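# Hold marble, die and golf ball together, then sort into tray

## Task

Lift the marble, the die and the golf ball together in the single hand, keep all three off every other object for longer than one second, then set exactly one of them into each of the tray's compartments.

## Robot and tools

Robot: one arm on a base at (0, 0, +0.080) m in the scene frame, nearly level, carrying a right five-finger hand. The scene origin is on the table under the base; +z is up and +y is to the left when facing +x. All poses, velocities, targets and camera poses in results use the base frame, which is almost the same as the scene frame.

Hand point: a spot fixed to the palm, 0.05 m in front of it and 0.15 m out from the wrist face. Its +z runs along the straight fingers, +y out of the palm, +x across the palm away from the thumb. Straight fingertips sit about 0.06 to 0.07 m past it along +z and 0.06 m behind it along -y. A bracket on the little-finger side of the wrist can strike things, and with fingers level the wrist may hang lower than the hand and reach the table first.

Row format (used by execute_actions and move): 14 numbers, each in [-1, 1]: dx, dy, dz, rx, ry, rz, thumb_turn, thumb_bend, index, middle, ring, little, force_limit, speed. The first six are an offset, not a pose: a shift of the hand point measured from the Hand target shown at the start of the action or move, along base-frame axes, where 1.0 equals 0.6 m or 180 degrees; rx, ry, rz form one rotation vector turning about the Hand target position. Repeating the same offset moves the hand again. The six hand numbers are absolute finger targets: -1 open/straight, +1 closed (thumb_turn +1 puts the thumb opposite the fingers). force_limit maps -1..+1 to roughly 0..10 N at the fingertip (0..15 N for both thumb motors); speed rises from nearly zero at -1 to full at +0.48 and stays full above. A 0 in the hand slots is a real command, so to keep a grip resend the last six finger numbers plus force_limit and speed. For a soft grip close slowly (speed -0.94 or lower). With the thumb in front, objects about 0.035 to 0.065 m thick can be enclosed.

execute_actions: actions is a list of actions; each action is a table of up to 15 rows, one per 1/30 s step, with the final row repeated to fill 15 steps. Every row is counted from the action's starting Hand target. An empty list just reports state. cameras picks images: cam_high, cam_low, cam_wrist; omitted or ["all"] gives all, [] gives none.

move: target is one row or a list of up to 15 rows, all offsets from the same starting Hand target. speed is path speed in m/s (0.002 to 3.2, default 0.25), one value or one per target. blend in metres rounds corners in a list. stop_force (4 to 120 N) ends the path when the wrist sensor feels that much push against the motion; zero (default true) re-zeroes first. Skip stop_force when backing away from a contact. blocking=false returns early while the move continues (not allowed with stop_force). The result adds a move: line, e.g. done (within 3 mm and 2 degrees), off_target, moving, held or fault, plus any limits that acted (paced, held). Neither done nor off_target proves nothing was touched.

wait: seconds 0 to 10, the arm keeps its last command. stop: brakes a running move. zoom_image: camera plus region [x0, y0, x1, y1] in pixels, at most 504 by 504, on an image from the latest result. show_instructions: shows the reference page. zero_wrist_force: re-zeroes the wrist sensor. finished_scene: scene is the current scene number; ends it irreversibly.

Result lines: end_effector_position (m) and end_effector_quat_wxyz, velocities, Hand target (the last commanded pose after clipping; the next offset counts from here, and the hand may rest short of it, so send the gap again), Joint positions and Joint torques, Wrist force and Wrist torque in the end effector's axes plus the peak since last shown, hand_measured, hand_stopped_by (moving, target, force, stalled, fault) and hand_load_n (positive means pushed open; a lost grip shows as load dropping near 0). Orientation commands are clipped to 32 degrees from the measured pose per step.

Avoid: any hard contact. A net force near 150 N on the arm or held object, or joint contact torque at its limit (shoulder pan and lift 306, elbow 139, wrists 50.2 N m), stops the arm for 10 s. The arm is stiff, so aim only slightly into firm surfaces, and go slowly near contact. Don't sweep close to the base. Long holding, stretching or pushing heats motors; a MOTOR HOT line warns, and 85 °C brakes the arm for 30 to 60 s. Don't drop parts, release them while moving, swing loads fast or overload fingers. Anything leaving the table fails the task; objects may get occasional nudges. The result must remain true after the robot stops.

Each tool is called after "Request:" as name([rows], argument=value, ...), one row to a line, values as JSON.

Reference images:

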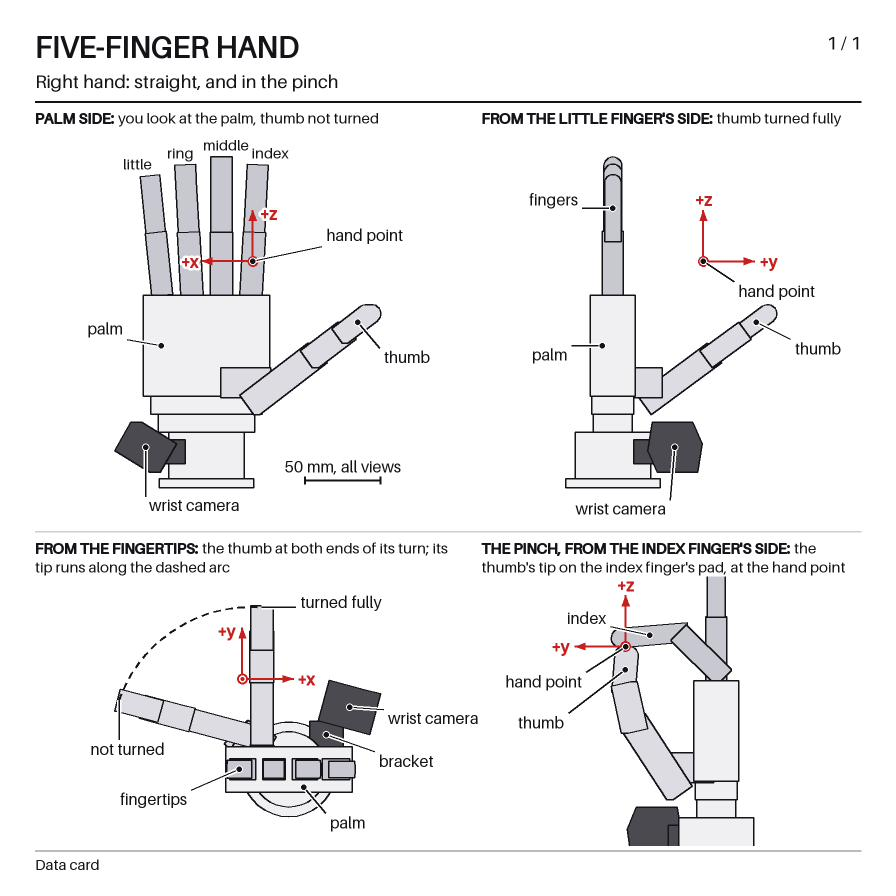

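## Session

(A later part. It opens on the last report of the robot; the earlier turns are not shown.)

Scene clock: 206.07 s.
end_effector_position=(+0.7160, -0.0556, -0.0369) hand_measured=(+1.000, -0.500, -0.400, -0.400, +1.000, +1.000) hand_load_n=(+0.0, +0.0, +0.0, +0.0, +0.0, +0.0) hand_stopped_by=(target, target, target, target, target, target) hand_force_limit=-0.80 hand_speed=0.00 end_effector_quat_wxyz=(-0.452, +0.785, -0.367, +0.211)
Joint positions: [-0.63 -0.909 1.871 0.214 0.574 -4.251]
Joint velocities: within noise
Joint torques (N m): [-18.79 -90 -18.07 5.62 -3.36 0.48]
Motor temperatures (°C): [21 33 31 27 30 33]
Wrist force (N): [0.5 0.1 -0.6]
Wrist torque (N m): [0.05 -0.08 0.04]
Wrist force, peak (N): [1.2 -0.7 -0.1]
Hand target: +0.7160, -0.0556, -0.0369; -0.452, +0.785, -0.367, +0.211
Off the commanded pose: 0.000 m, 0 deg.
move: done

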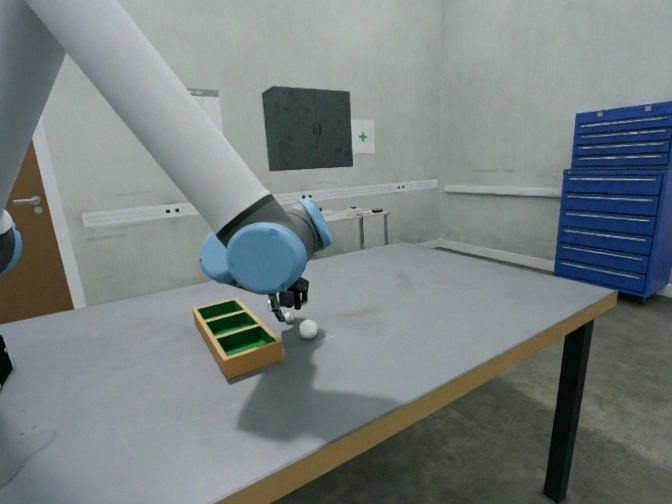

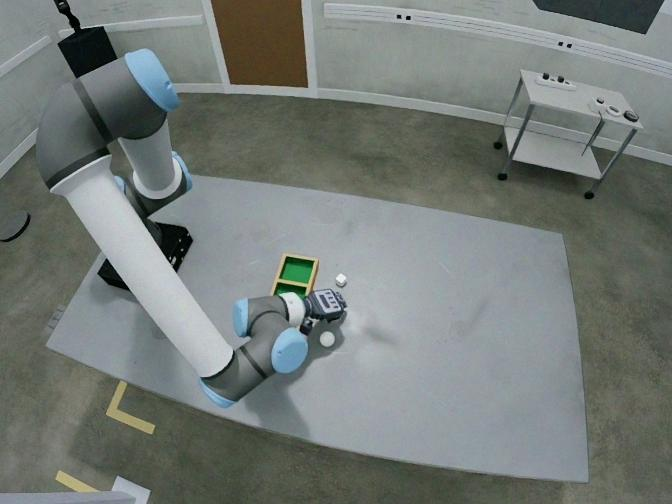

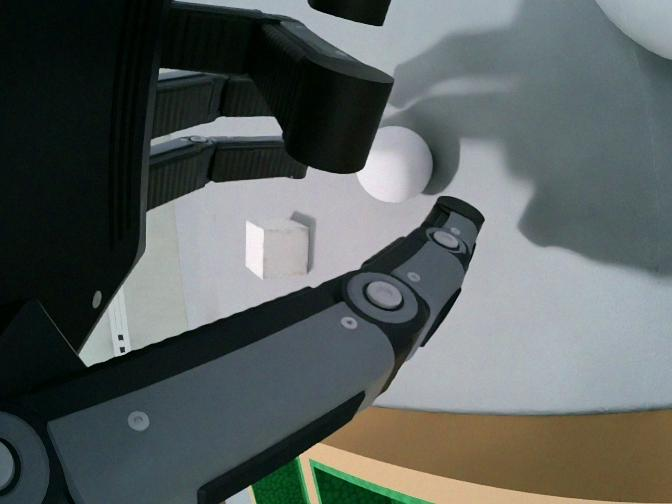

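Request:
move(target=[0.0107, -0.0128, 0, 0,0,0, 1,-0.5,-0.4,-0.4,1,1,-0.8,0], speed=0.04, stop_force=5)

Request:
zoom_image(camera="cam_high", region=[230, 240, 350, 350])

Scene clock: 229.50 s.
end_effector_position=(+0.7224, -0.0633, -0.0370) hand_measured=(+1.000, -0.500, -0.400, -0.400, +1.000, +1.000) hand_load_n=(+0.0, +0.0, +0.0, +0.0, +0.0, +0.0) hand_stopped_by=(target, target, target, target, target, target) hand_force_limit=-0.80 hand_speed=0.00 end_effector_quat_wxyz=(-0.452, +0.785, -0.367, +0.211)
Joint positions: [-0.634 -0.899 1.851 0.229 0.573 -4.258]
Joint velocities: within noise
Joint torques (N m): [9.2 -91.7 -15.37 1.39 -1.18 1.53]
Motor temperatures (°C): [21 33 31 27 29 33]
Wrist force (N): [0.9 -0.2 -0.4]
Wrist torque (N m): [0.01 -0.15 0.06]
Wrist force, peak (N): [1.3 0.3 -0.6]
Hand target: +0.7225, -0.0633, -0.0369; -0.452, +0.785, -0.367, +0.211
Off the commanded pose: 0.000 m, 0 deg.
move: done

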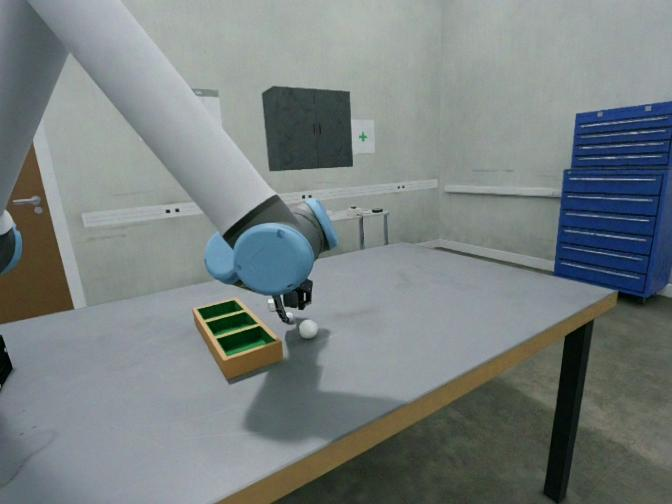

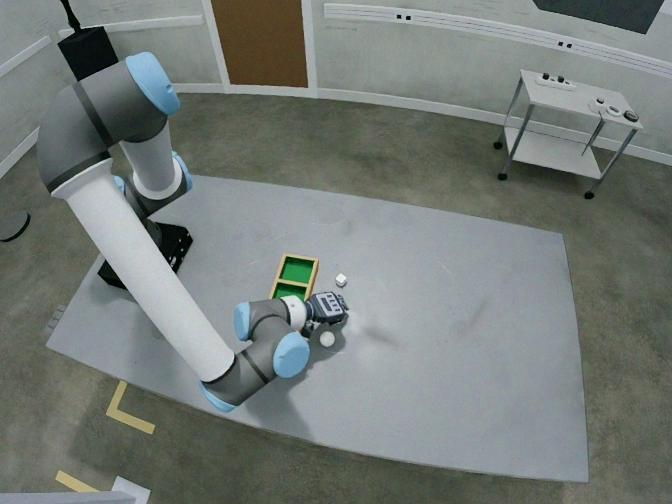

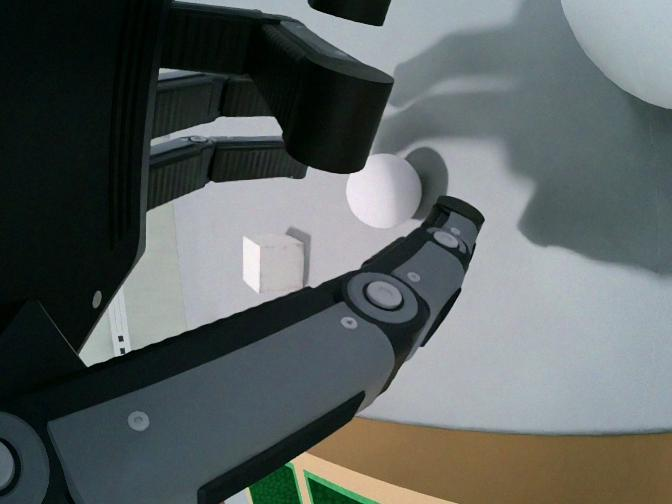

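Scaled by 4.200 from the camera's 672x504 image, which has a finer 960x720 frame.

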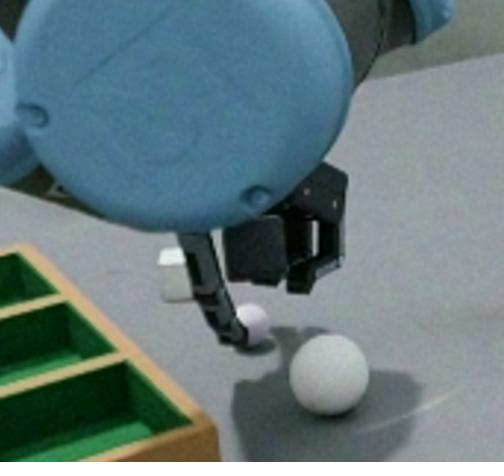

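Request:
move(target=[0.0086, -0.0102, -0.005, 0,0,0, 1,-0.5,-0.4,-0.4,1,1,-0.8,0], speed=0.04, stop_force=5)

Request:
zoom_image(camera="cam_high", region=[230, 240, 350, 350])

Scene clock: 236.67 s.
end_effector_position=(+0.7276, -0.0694, -0.0399) hand_measured=(+1.000, -0.500, -0.400, -0.400, +1.000, +1.000) hand_load_n=(+0.0, +0.0, +0.0, +0.0, +0.0, +0.0) hand_stopped_by=(target, target, target, target, target, target) hand_force_limit=-0.80 hand_speed=0.00 end_effector_quat_wxyz=(-0.452, +0.785, -0.367, +0.211)
Joint positions: [-0.637 -0.887 1.836 0.237 0.572 -4.263]
Joint velocities: within noise
Joint torques (N m): [-8.49 -91.82 -15.37 1.23 -1.56 1.68]
Motor temperatures (°C): [21 33 31 27 29 33]
Wrist force (N): [0.7 -0.2 -0.7]
Wrist torque (N m): [0.01 -0.10 0.04]
Wrist force, peak (N): [1.1 0.3 -0.8]
Hand target: +0.7276, -0.0694, -0.0399; -0.452, +0.785, -0.367, +0.211
Off the commanded pose: 0.000 m, 0 deg.
move: done

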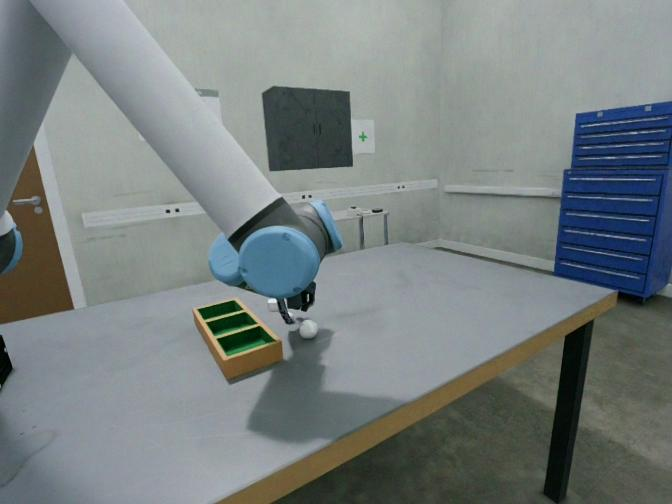

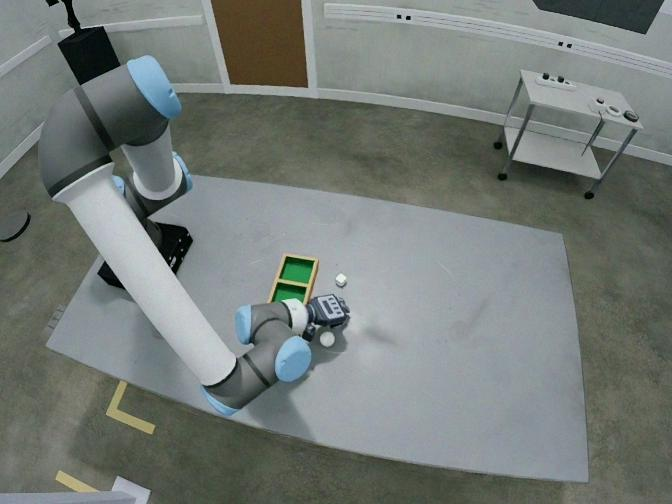

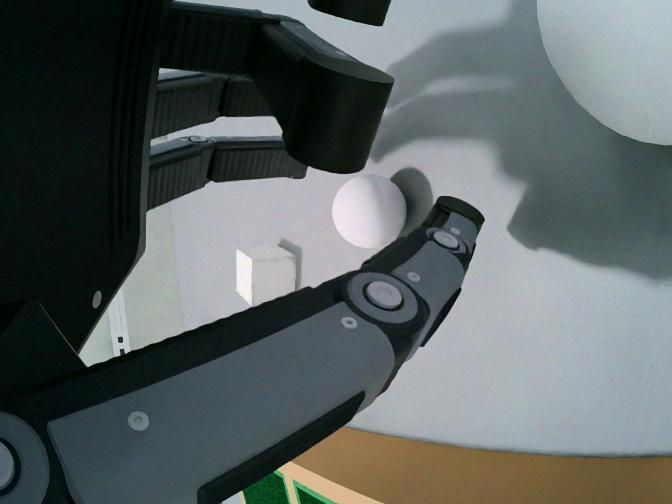

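Scaled by 4.200 from the camera's 672x504 image, which has a finer 960x720 frame.

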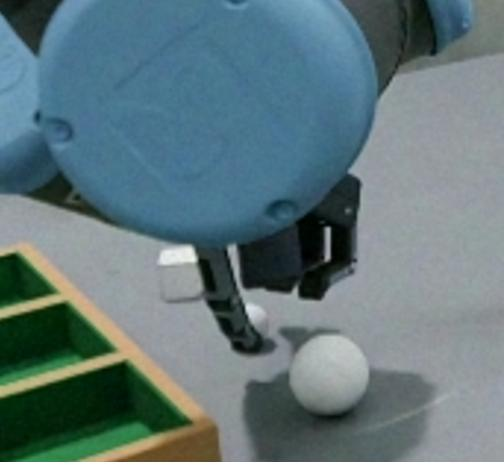

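Request:
move(target=[-0.0064, 0.0077, 0, 0,0,0, 1,-0.5,-0.4,-0.4,1,1,-0.8,0], speed=0.04, cameras=[])

Request:
move(target=[0,0, 0, 0,0,0, 1,-0.5,-0.2,-0.2,1,1,-0.8,-0.6])

Request:
zoom_image(camera="cam_high", region=[230, 240, 350, 350])

Scene clock: 246.63 s.
end_effector_position=(+0.7237, -0.0647, -0.0399) hand_measured=(+1.000, -0.500, -0.400, -0.400, +1.000, +1.000) hand_load_n=(+0.0, +0.0, +0.0, +0.0, +0.0, +0.0) hand_stopped_by=(target, target, target, target, target, target) hand_force_limit=-0.80 hand_speed=0.00 end_effector_quat_wxyz=(-0.452, +0.785, -0.367, +0.211)
Joint positions: [-0.634 -0.893 1.848 0.228 0.572 -4.259]
Joint velocities: within noise
Joint torques (N m): [11.97 -76.55 -28.62 3.7 0.41 1.36]
Motor temperatures (°C): [21 33 31 27 29 33]
Wrist force (N): [0.6 -0.6 -0.5]
Wrist torque (N m): [-0.05 -0.10 0.02]
Wrist force, peak (N): [1.4 -0.4 -0.2]
Hand target: +0.7238, -0.0648, -0.0399; -0.452, +0.785, -0.367, +0.211
Off the commanded pose: 0.000 m, 0 deg.
move: done
No camera images: "cameras" was empty.

Scene clock: 247.13 s.
end_effector_position=(+0.7238, -0.0647, -0.0399) hand_measured=(+1.000, -0.500, -0.200, -0.200, +1.000, +1.000) hand_load_n=(+0.0, +0.0, +0.0, +0.0, +0.0, +0.0) hand_stopped_by=(target, target, target, target, target, target) hand_force_limit=-0.80 hand_speed=-0.60 end_effector_quat_wxyz=(-0.452, +0.785, -0.367, +0.211)
Joint positions: [-0.634 -0.893 1.847 0.228 0.572 -4.259]
Joint velocities: within noise
Joint torques (N m): [4.42 -65.84 -32.05 6.34 -0.82 0.21]
Motor temperatures (°C): [21 33 31 27 29 32]
Wrist force (N): [0.9 0.2 -0.5]
Wrist torque (N m): [0.07 -0.15 0.07]
Wrist force, peak (N): [1.1 -0.2 -0.6]
Hand target: +0.7238, -0.0648, -0.0399; -0.452, +0.785, -0.367, +0.211
Off the commanded pose: 0.000 m, 0 deg.
move: done

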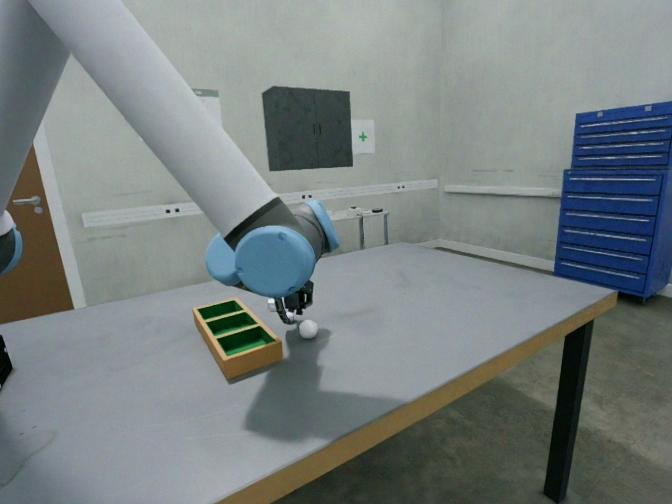

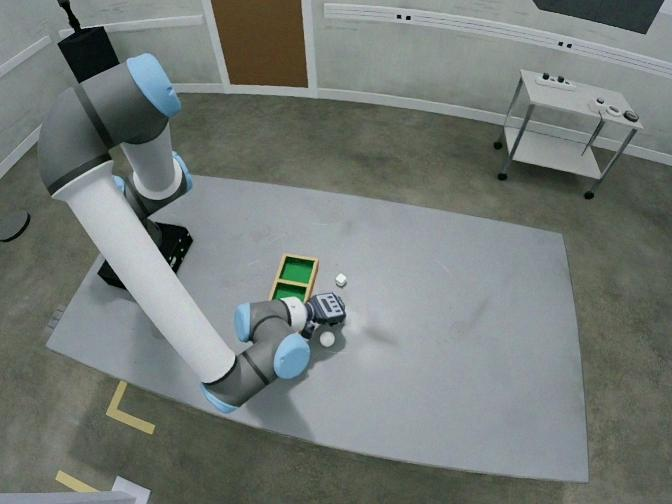

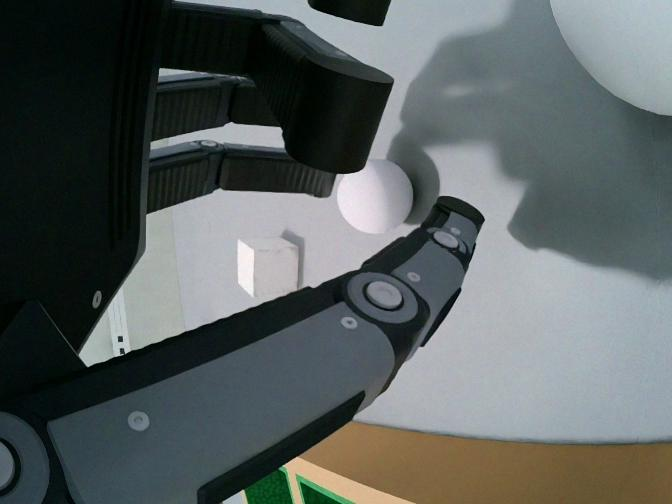

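Scaled by 4.200 from the camera's 672x504 image, which has a finer 960x720 frame.

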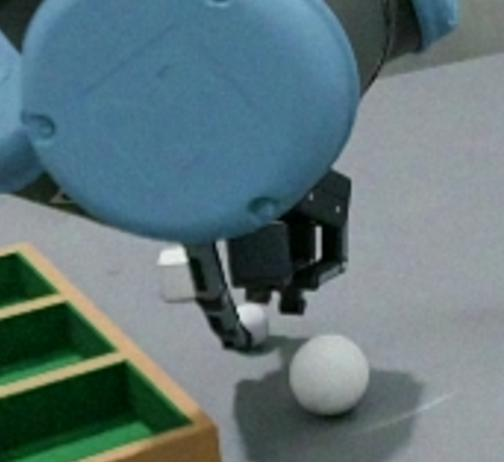

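Request:
move(target=[0,0, 0, 0,0,0, 1,0.2,0.2,0.2,1,1,-0.6,-0.85])

Request:
zoom_image(camera="cam_high", region=[230, 240, 350, 350])

Scene clock: 256.87 s.
end_effector_position=(+0.7238, -0.0648, -0.0399) hand_measured=(+1.000, +0.200, -0.118, +0.200, +1.000, +1.000) hand_load_n=(+0.5, +0.5, +2.5, +0.0, +0.0, +0.0) hand_stopped_by=(target, target, force, target, target, target) hand_force_limit=-0.60 hand_speed=-0.85 end_effector_quat_wxyz=(-0.452, +0.785, -0.367, +0.211)
Joint positions: [-0.634 -0.893 1.847 0.228 0.572 -4.259]
Joint velocities: within noise
Joint torques (N m): [-17.55 -60.68 -14.97 3.01 1.18 0.05]
Motor temperatures (°C): [21 33 31 27 29 32]
Wrist force (N): [0.7 -6.7 -2.0]
Wrist torque (N m): [0.31 -0.12 0.08]
Wrist force, peak (N): [0.6 -7.8 -2.3]
Hand target: +0.7238, -0.0648, -0.0399; -0.452, +0.785, -0.367, +0.211
Off the commanded pose: 0.000 m, 0 deg.
move: done

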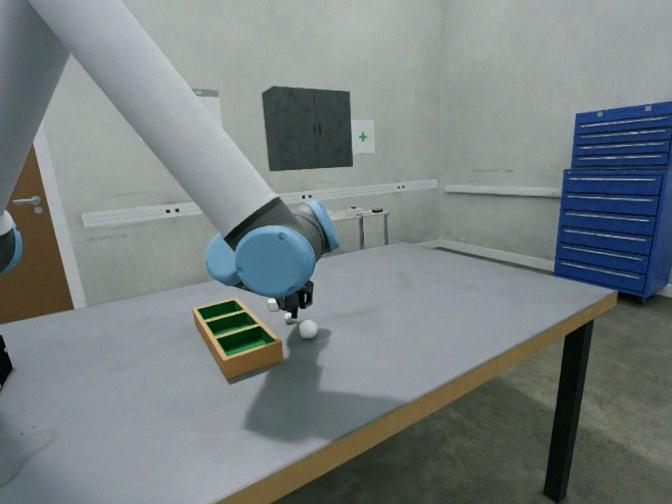

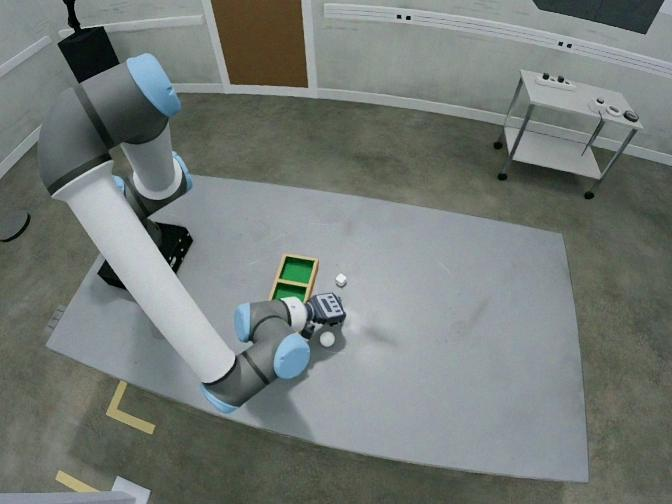

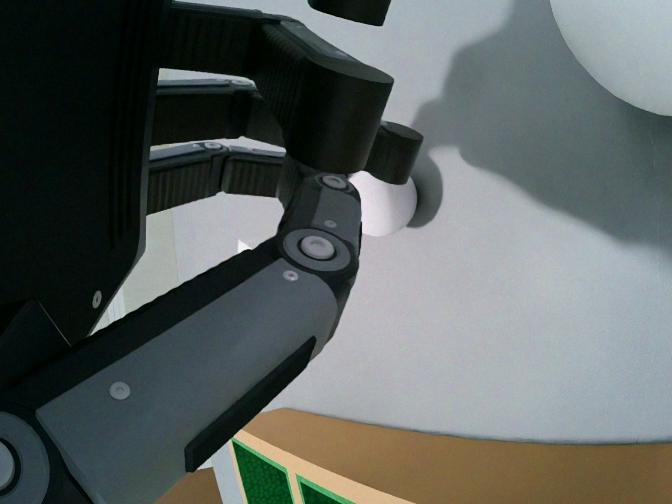

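Scaled by 4.200 from the camera's 672x504 image, which has a finer 960x720 frame.

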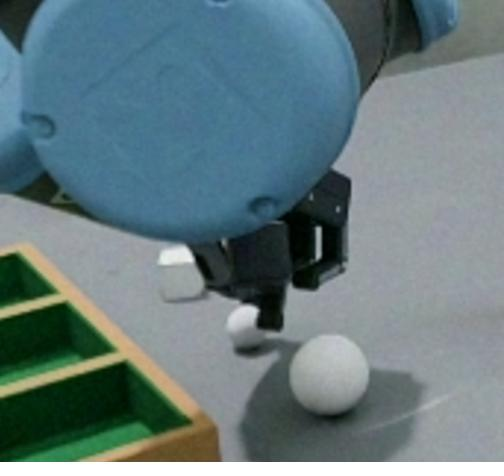

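Request:
move(target=[0,0, 0, 0,0,0, 1,0.2,-0.5,-0.5,1,1,-0.6,-0.5])

Request:
zoom_image(camera="cam_high", region=[230, 240, 350, 350])

Request:
zoom_image(camera="cam_wrist", region=[200, 60, 540, 315])

Scene clock: 267.53 s.
end_effector_position=(+0.7238, -0.0648, -0.0399) hand_measured=(+1.000, +0.200, -0.500, -0.500, +1.000, +1.000) hand_load_n=(+0.0, +0.0, +0.0, +0.0, +0.0, +0.0) hand_stopped_by=(target, target, target, target, target, target) hand_force_limit=-0.60 hand_speed=-0.50 end_effector_quat_wxyz=(-0.452, +0.785, -0.367, +0.211)
Joint positions: [-0.634 -0.893 1.847 0.228 0.572 -4.259]
Joint velocities: within noise
Joint torques (N m): [-18.5 -59.45 -16.38 1.33 -2.32 0.08]
Motor temperatures (°C): [21 33 31 27 29 32]
Wrist force (N): [0.6 0.0 -0.3]
Wrist torque (N m): [0.02 -0.10 0.03]
Wrist force, peak (N): [0.5 -7.9 -2.6]
Hand target: +0.7238, -0.0648, -0.0399; -0.452, +0.785, -0.367, +0.211
Off the commanded pose: 0.000 m, 0 deg.
move: done

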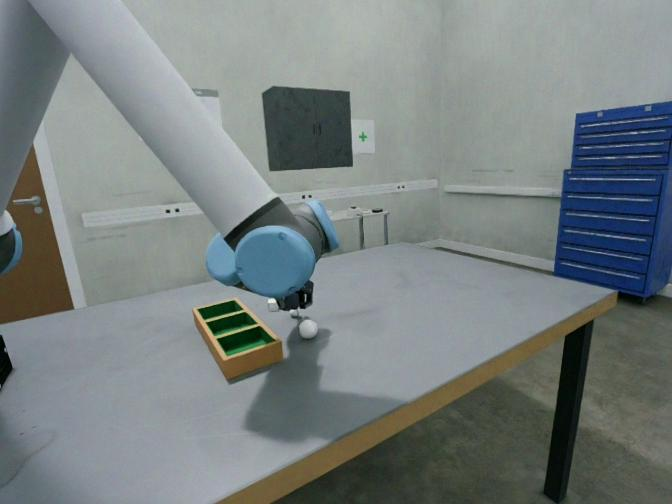

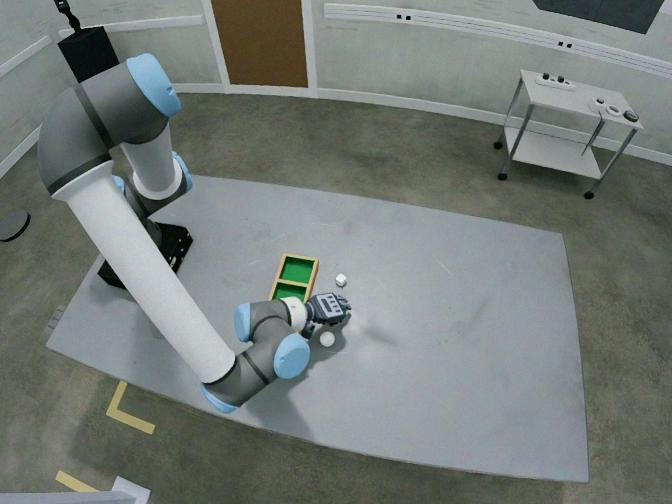

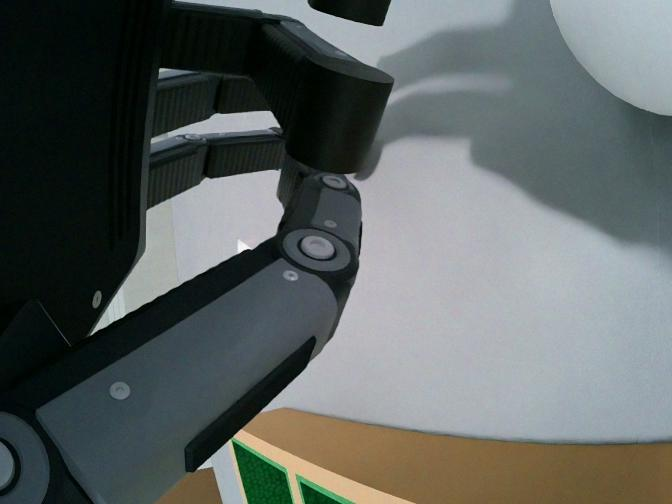

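Scaled by 4.200 from the camera's 672x504 image, which has a finer 960x720 frame.

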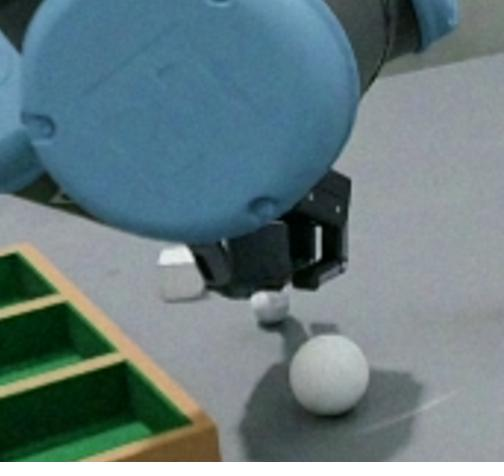

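Scaled by 1.482 from the camera's 672x504 image, which has a finer 960x720 frame.

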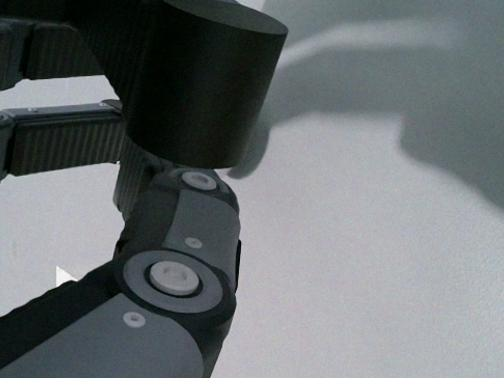

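Request:
move(target=[0,0, 0.05, 0,0,0, 1,-0.4,-0.4,-0.4,-1,-1,-0.6,-0.3], speed=0.1)

Request:
zoom_image(camera="cam_high", region=[230, 240, 350, 350])

Scene clock: 273.67 s.
end_effector_position=(+0.7238, -0.0648, -0.0099) hand_measured=(+1.000, -0.400, -0.400, -0.400, -1.000, -1.000) hand_load_n=(+0.5, +0.0, +0.0, +0.0, +0.0, +0.0) hand_stopped_by=(target, target, target, target, target, target) hand_force_limit=-0.60 hand_speed=-0.30 end_effector_quat_wxyz=(-0.452, +0.785, -0.367, +0.211)
Joint positions: [-0.634 -0.934 1.845 0.271 0.572 -4.259]
Joint velocities: within noise
Joint torques (N m): [-10.55 -56.14 -16.35 0.92 -2.69 -0.27]
Motor temperatures (°C): [21 33 31 27 29 32]
Wrist force (N): [1.1 -1.0 -0.3]
Wrist torque (N m): [-0.15 -0.19 0.05]
Wrist force, peak (N): [0.9 -1.2 -0.9]
Hand target: +0.7238, -0.0648, -0.0099; -0.452, +0.785, -0.367, +0.211
Off the commanded pose: 0.000 m, 0 deg.
move: done

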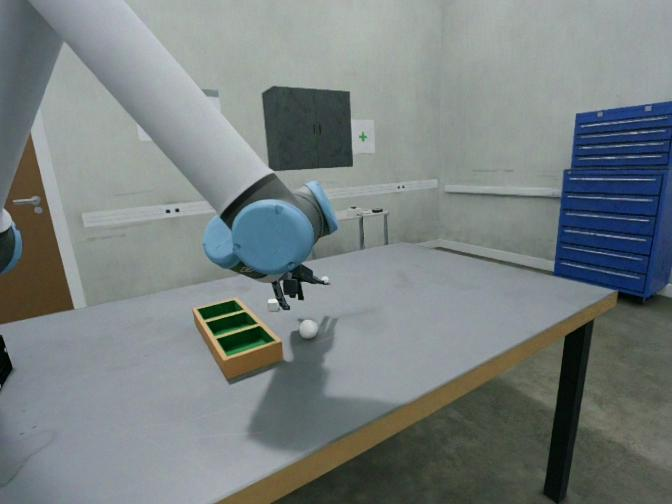

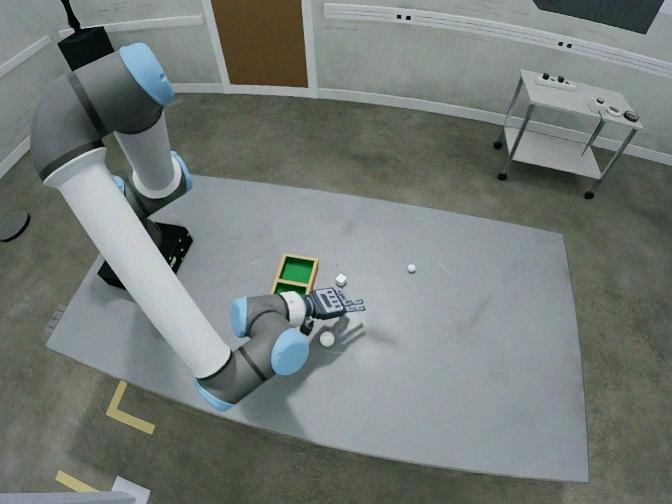

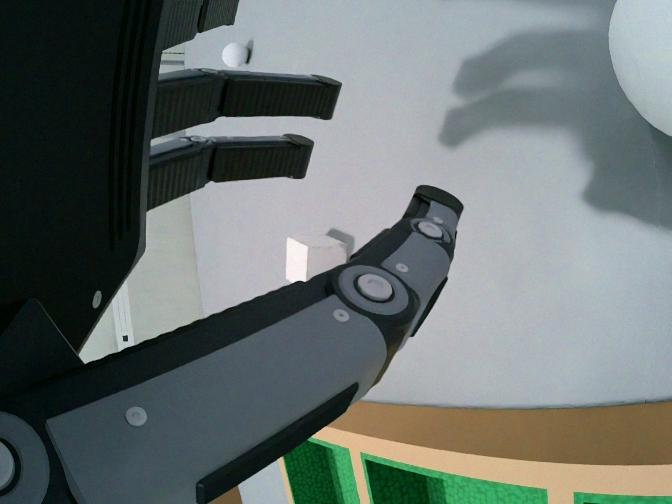

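Scaled by 4.200 from the camera's 672x504 image, which has a finer 960x720 frame.

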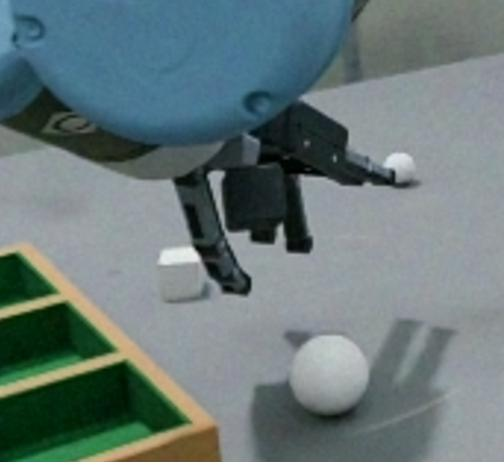

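Request:
wait(seconds=0.1, cameras=["cam_low"])

Scene clock: 277.23 s.
end_effector_position=(+0.7238, -0.0648, -0.0099) hand_measured=(+1.000, -0.400, -0.400, -0.400, -1.000, -1.000) hand_load_n=(+0.0, +0.0, +0.0, +0.0, +0.0, -0.5) hand_stopped_by=(target, target, target, target, target, target) hand_force_limit=-0.60 hand_speed=-0.30 end_effector_quat_wxyz=(-0.452, +0.785, -0.367, +0.211)
Joint positions: [-0.634 -0.934 1.845 0.271 0.572 -4.259]
Joint velocities: within noise
Joint torques (N m): [-11.35 -58.23 -20.42 2.87 -2.86 -0.03]
Motor temperatures (°C): [21 33 31 27 29 32]
Wrist force (N): [0.3 -0.8 -0.3]
Wrist torque (N m): [-0.12 -0.07 0.01]
Wrist force, peak (N): [0.6 -0.5 -1.3]
Hand target: +0.7238, -0.0648, -0.0099; -0.452, +0.785, -0.367, +0.211
Off the commanded pose: 0.000 m, 0 deg.
wait: 0.10 s; at rest from the start
Images, in order (width x height): cam_low 672x504.

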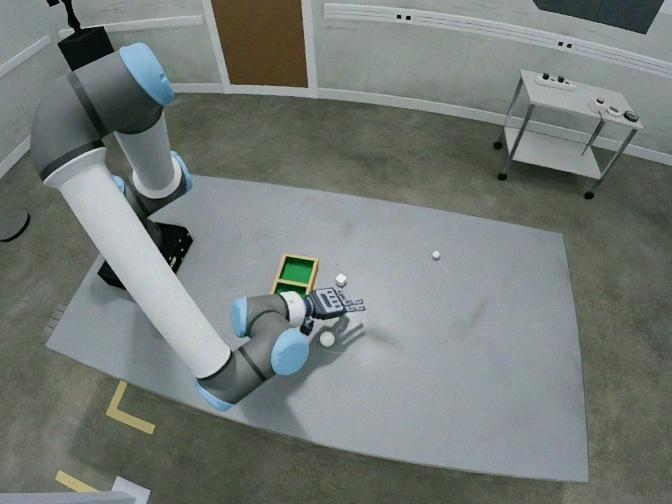

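Request:
wait(seconds=0.1, cameras=["cam_low"])

Scene clock: 281.30 s.
end_effector_position=(+0.7238, -0.0648, -0.0099) hand_measured=(+1.000, -0.400, -0.400, -0.400, -1.000, -1.000) hand_load_n=(+0.0, +0.0, -0.5, +0.0, +0.0, +0.0) hand_stopped_by=(target, target, target, target, target, target) hand_force_limit=-0.60 hand_speed=-0.30 end_effector_quat_wxyz=(-0.452, +0.785, -0.367, +0.211)
Joint positions: [-0.634 -0.934 1.845 0.271 0.572 -4.259]
Joint velocities: within noise
Joint torques (N m): [-13.43 -57.18 -28.77 5.18 -2.49 -0.25]
Motor temperatures (°C): [21 33 31 27 29 32]
Wrist force (N): [0.8 -0.9 -0.2]
Wrist torque (N m): [-0.13 -0.15 0.03]
Wrist force, peak (N): [1.3 -0.3 -0.6]
Hand target: +0.7238, -0.0648, -0.0099; -0.452, +0.785, -0.367, +0.211
Off the commanded pose: 0.000 m, 0 deg.
wait: 0.10 s; at rest from the start
Images, in order (width x height): cam_low 672x504.

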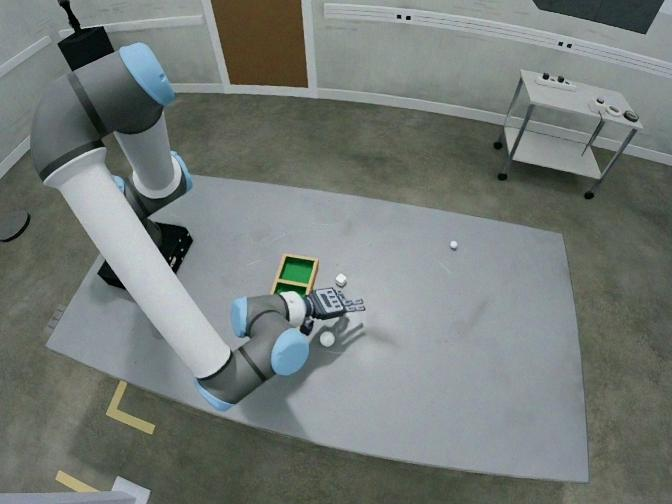

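Request:
move(target=[0.42, 0.2, 0.1, 0,0,0, 1,-0.4,-0.4,-0.4,-1,-1,-0.6,-0.3], speed=0.2)

Scene clock: 286.47 s.
end_effector_position=(+0.9757, +0.0554, +0.0499) hand_measured=(+1.000, -0.400, -0.400, -0.400, -1.000, -1.000) hand_load_n=(+0.5, +0.0, +0.0, +0.0, +0.0, +0.0) hand_stopped_by=(target, target, target, target, target, target) hand_force_limit=-0.60 hand_speed=-0.30 end_effector_quat_wxyz=(-0.452, +0.785, -0.367, +0.211)
Joint positions: [-0.322 -0.79 1.342 0.284 0.742 -3.826]
Joint velocities: within noise
Joint torques (N m): [-16.56 -106.96 -39.78 -0.38 -2.66 0.73]
Motor temperatures (°C): [21 33 31 27 29 32]
Wrist force (N): [0.2 -0.2 -1.3]
Wrist torque (N m): [0.01 -0.04 0.03]
Wrist force, peak (N): [0.2 1.1 -2.0]
Hand target: +0.9758, +0.0552, +0.0501; -0.452, +0.785, -0.367, +0.211
Off the commanded pose: 0.000 m, 0 deg.
move: done

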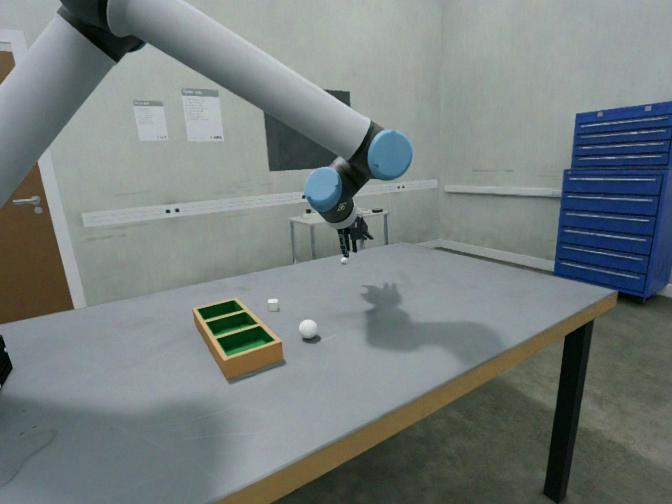

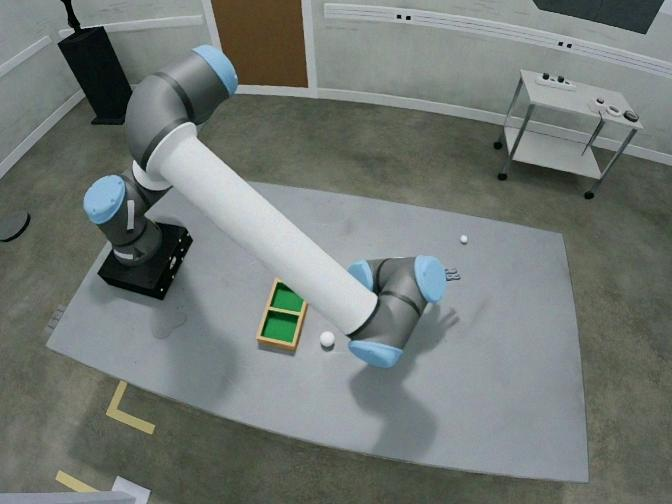

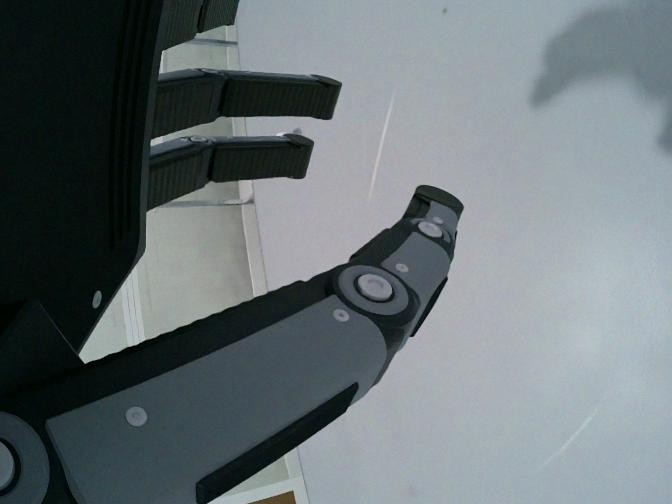

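Request:
wait(seconds=0.1, cameras=["cam_low","cam_wrist"])

Request:
zoom_image(camera="cam_low", region=[400, 200, 520, 300])

Scene clock: 289.00 s.
end_effector_position=(+0.9758, +0.0552, +0.0501) hand_measured=(+1.000, -0.400, -0.400, -0.400, -1.000, -1.000) hand_load_n=(+0.0, +0.0, +0.0, +0.0, +0.0, +0.0) hand_stopped_by=(target, target, target, target, target, target) hand_force_limit=-0.60 hand_speed=-0.30 end_effector_quat_wxyz=(-0.452, +0.785, -0.367, +0.211)
Joint positions: [-0.322 -0.79 1.342 0.284 0.742 -3.825]
Joint velocities: within noise
Joint torques (N m): [-18.61 -109.38 -40.03 0.57 -2.84 1.74]
Motor temperatures (°C): [21 33 31 27 29 32]
Wrist force (N): [-0.1 0.4 -0.4]
Wrist torque (N m): [0.06 -0.01 0.04]
Wrist force, peak (N): [0.4 0.6 -1.0]
Hand target: +0.9758, +0.0552, +0.0501; -0.452, +0.785, -0.367, +0.211
Off the commanded pose: 0.000 m, 0 deg.
wait: 0.10 s; at rest from the start
Images, in order (width x height): cam_low 672x504, cam_wrist 672x504.

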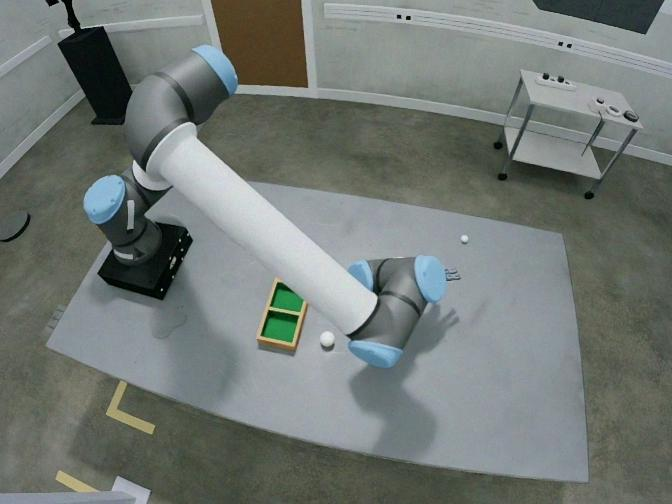

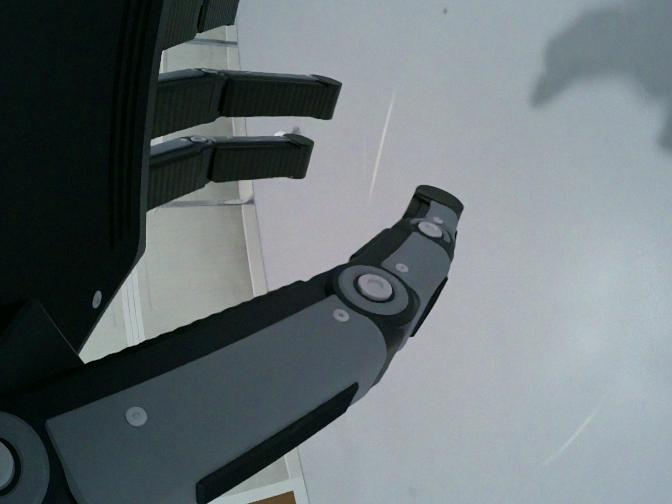

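Scaled by 4.200 from the camera's 672x504 image, which has a finer 960x720 frame.

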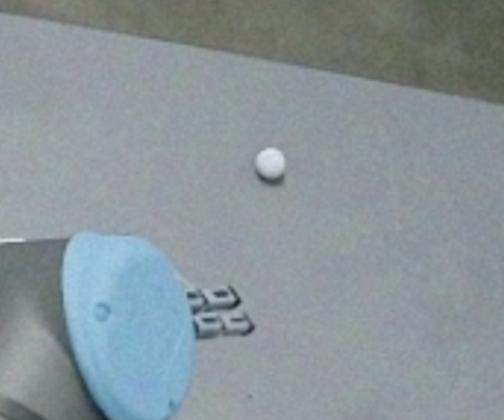

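Request:
move(target=[0.19, 0.28, 0, 0,0,-0.222, 1,-0.4,-0.4,-0.4,-1,-1,-0.6,-0.3], speed=0.15)

Request:
zoom_image(camera="cam_high", region=[290, 190, 410, 300])

Scene clock: 304.53 s.
end_effector_position=(+1.0897, +0.2234, +0.0499) hand_measured=(+1.000, -0.400, -0.400, -0.400, -1.000, -1.000) hand_load_n=(+0.0, +0.0, +0.0, +0.0, +0.0, +0.0) hand_stopped_by=(target, target, target, target, target, target) hand_force_limit=-0.60 hand_speed=-0.30 end_effector_quat_wxyz=(-0.353, +0.613, -0.613, +0.353)
Joint positions: [0.021 -0.758 1.235 0.049 1.589 -3.131]
Joint velocities: within noise
Joint torques (N m): [-15.84 -114.87 -32.68 -2.5 0.87 0.77]
Motor temperatures (°C): [21 33 31 27 29 32]
Wrist force (N): [-0.1 0.2 -1.0]
Wrist torque (N m): [0.11 0.01 -0.01]
Wrist force, peak (N): [1.3 0.6 -2.1]
Hand target: +1.0898, +0.2232, +0.0501; -0.353, +0.613, -0.613, +0.353
Off the commanded pose: 0.000 m, 0 deg.
move: done

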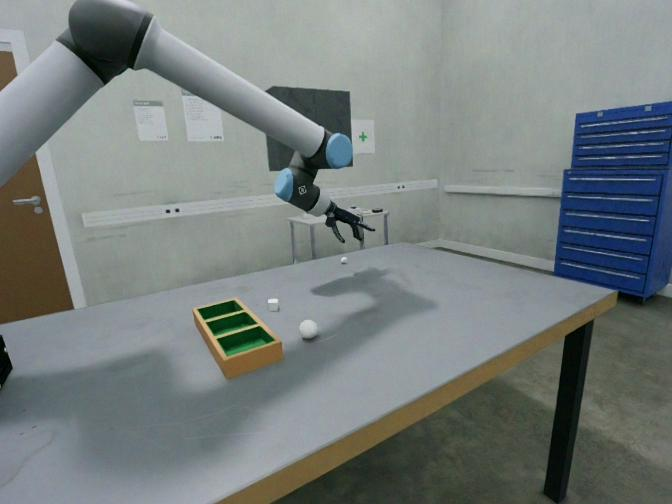

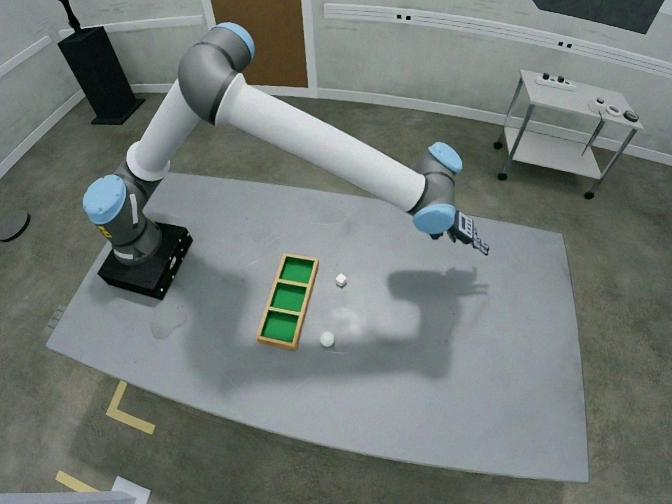

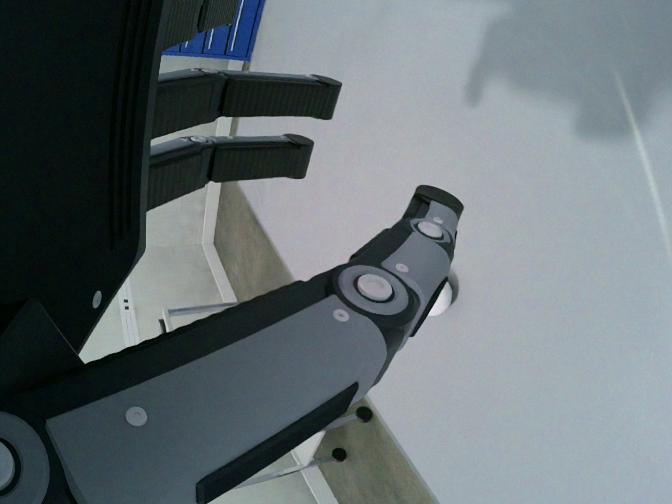

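Scaled by 4.200 from the camera's 672x504 image, which has a finer 960x720 frame.

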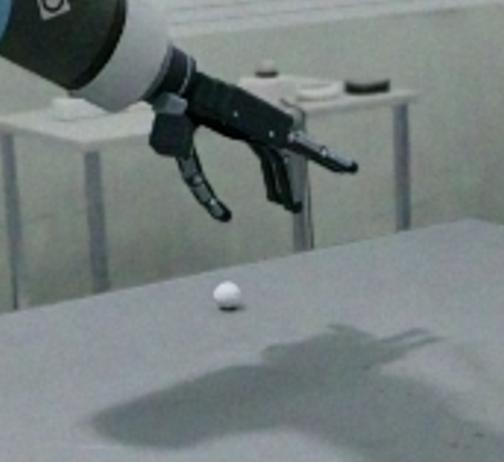

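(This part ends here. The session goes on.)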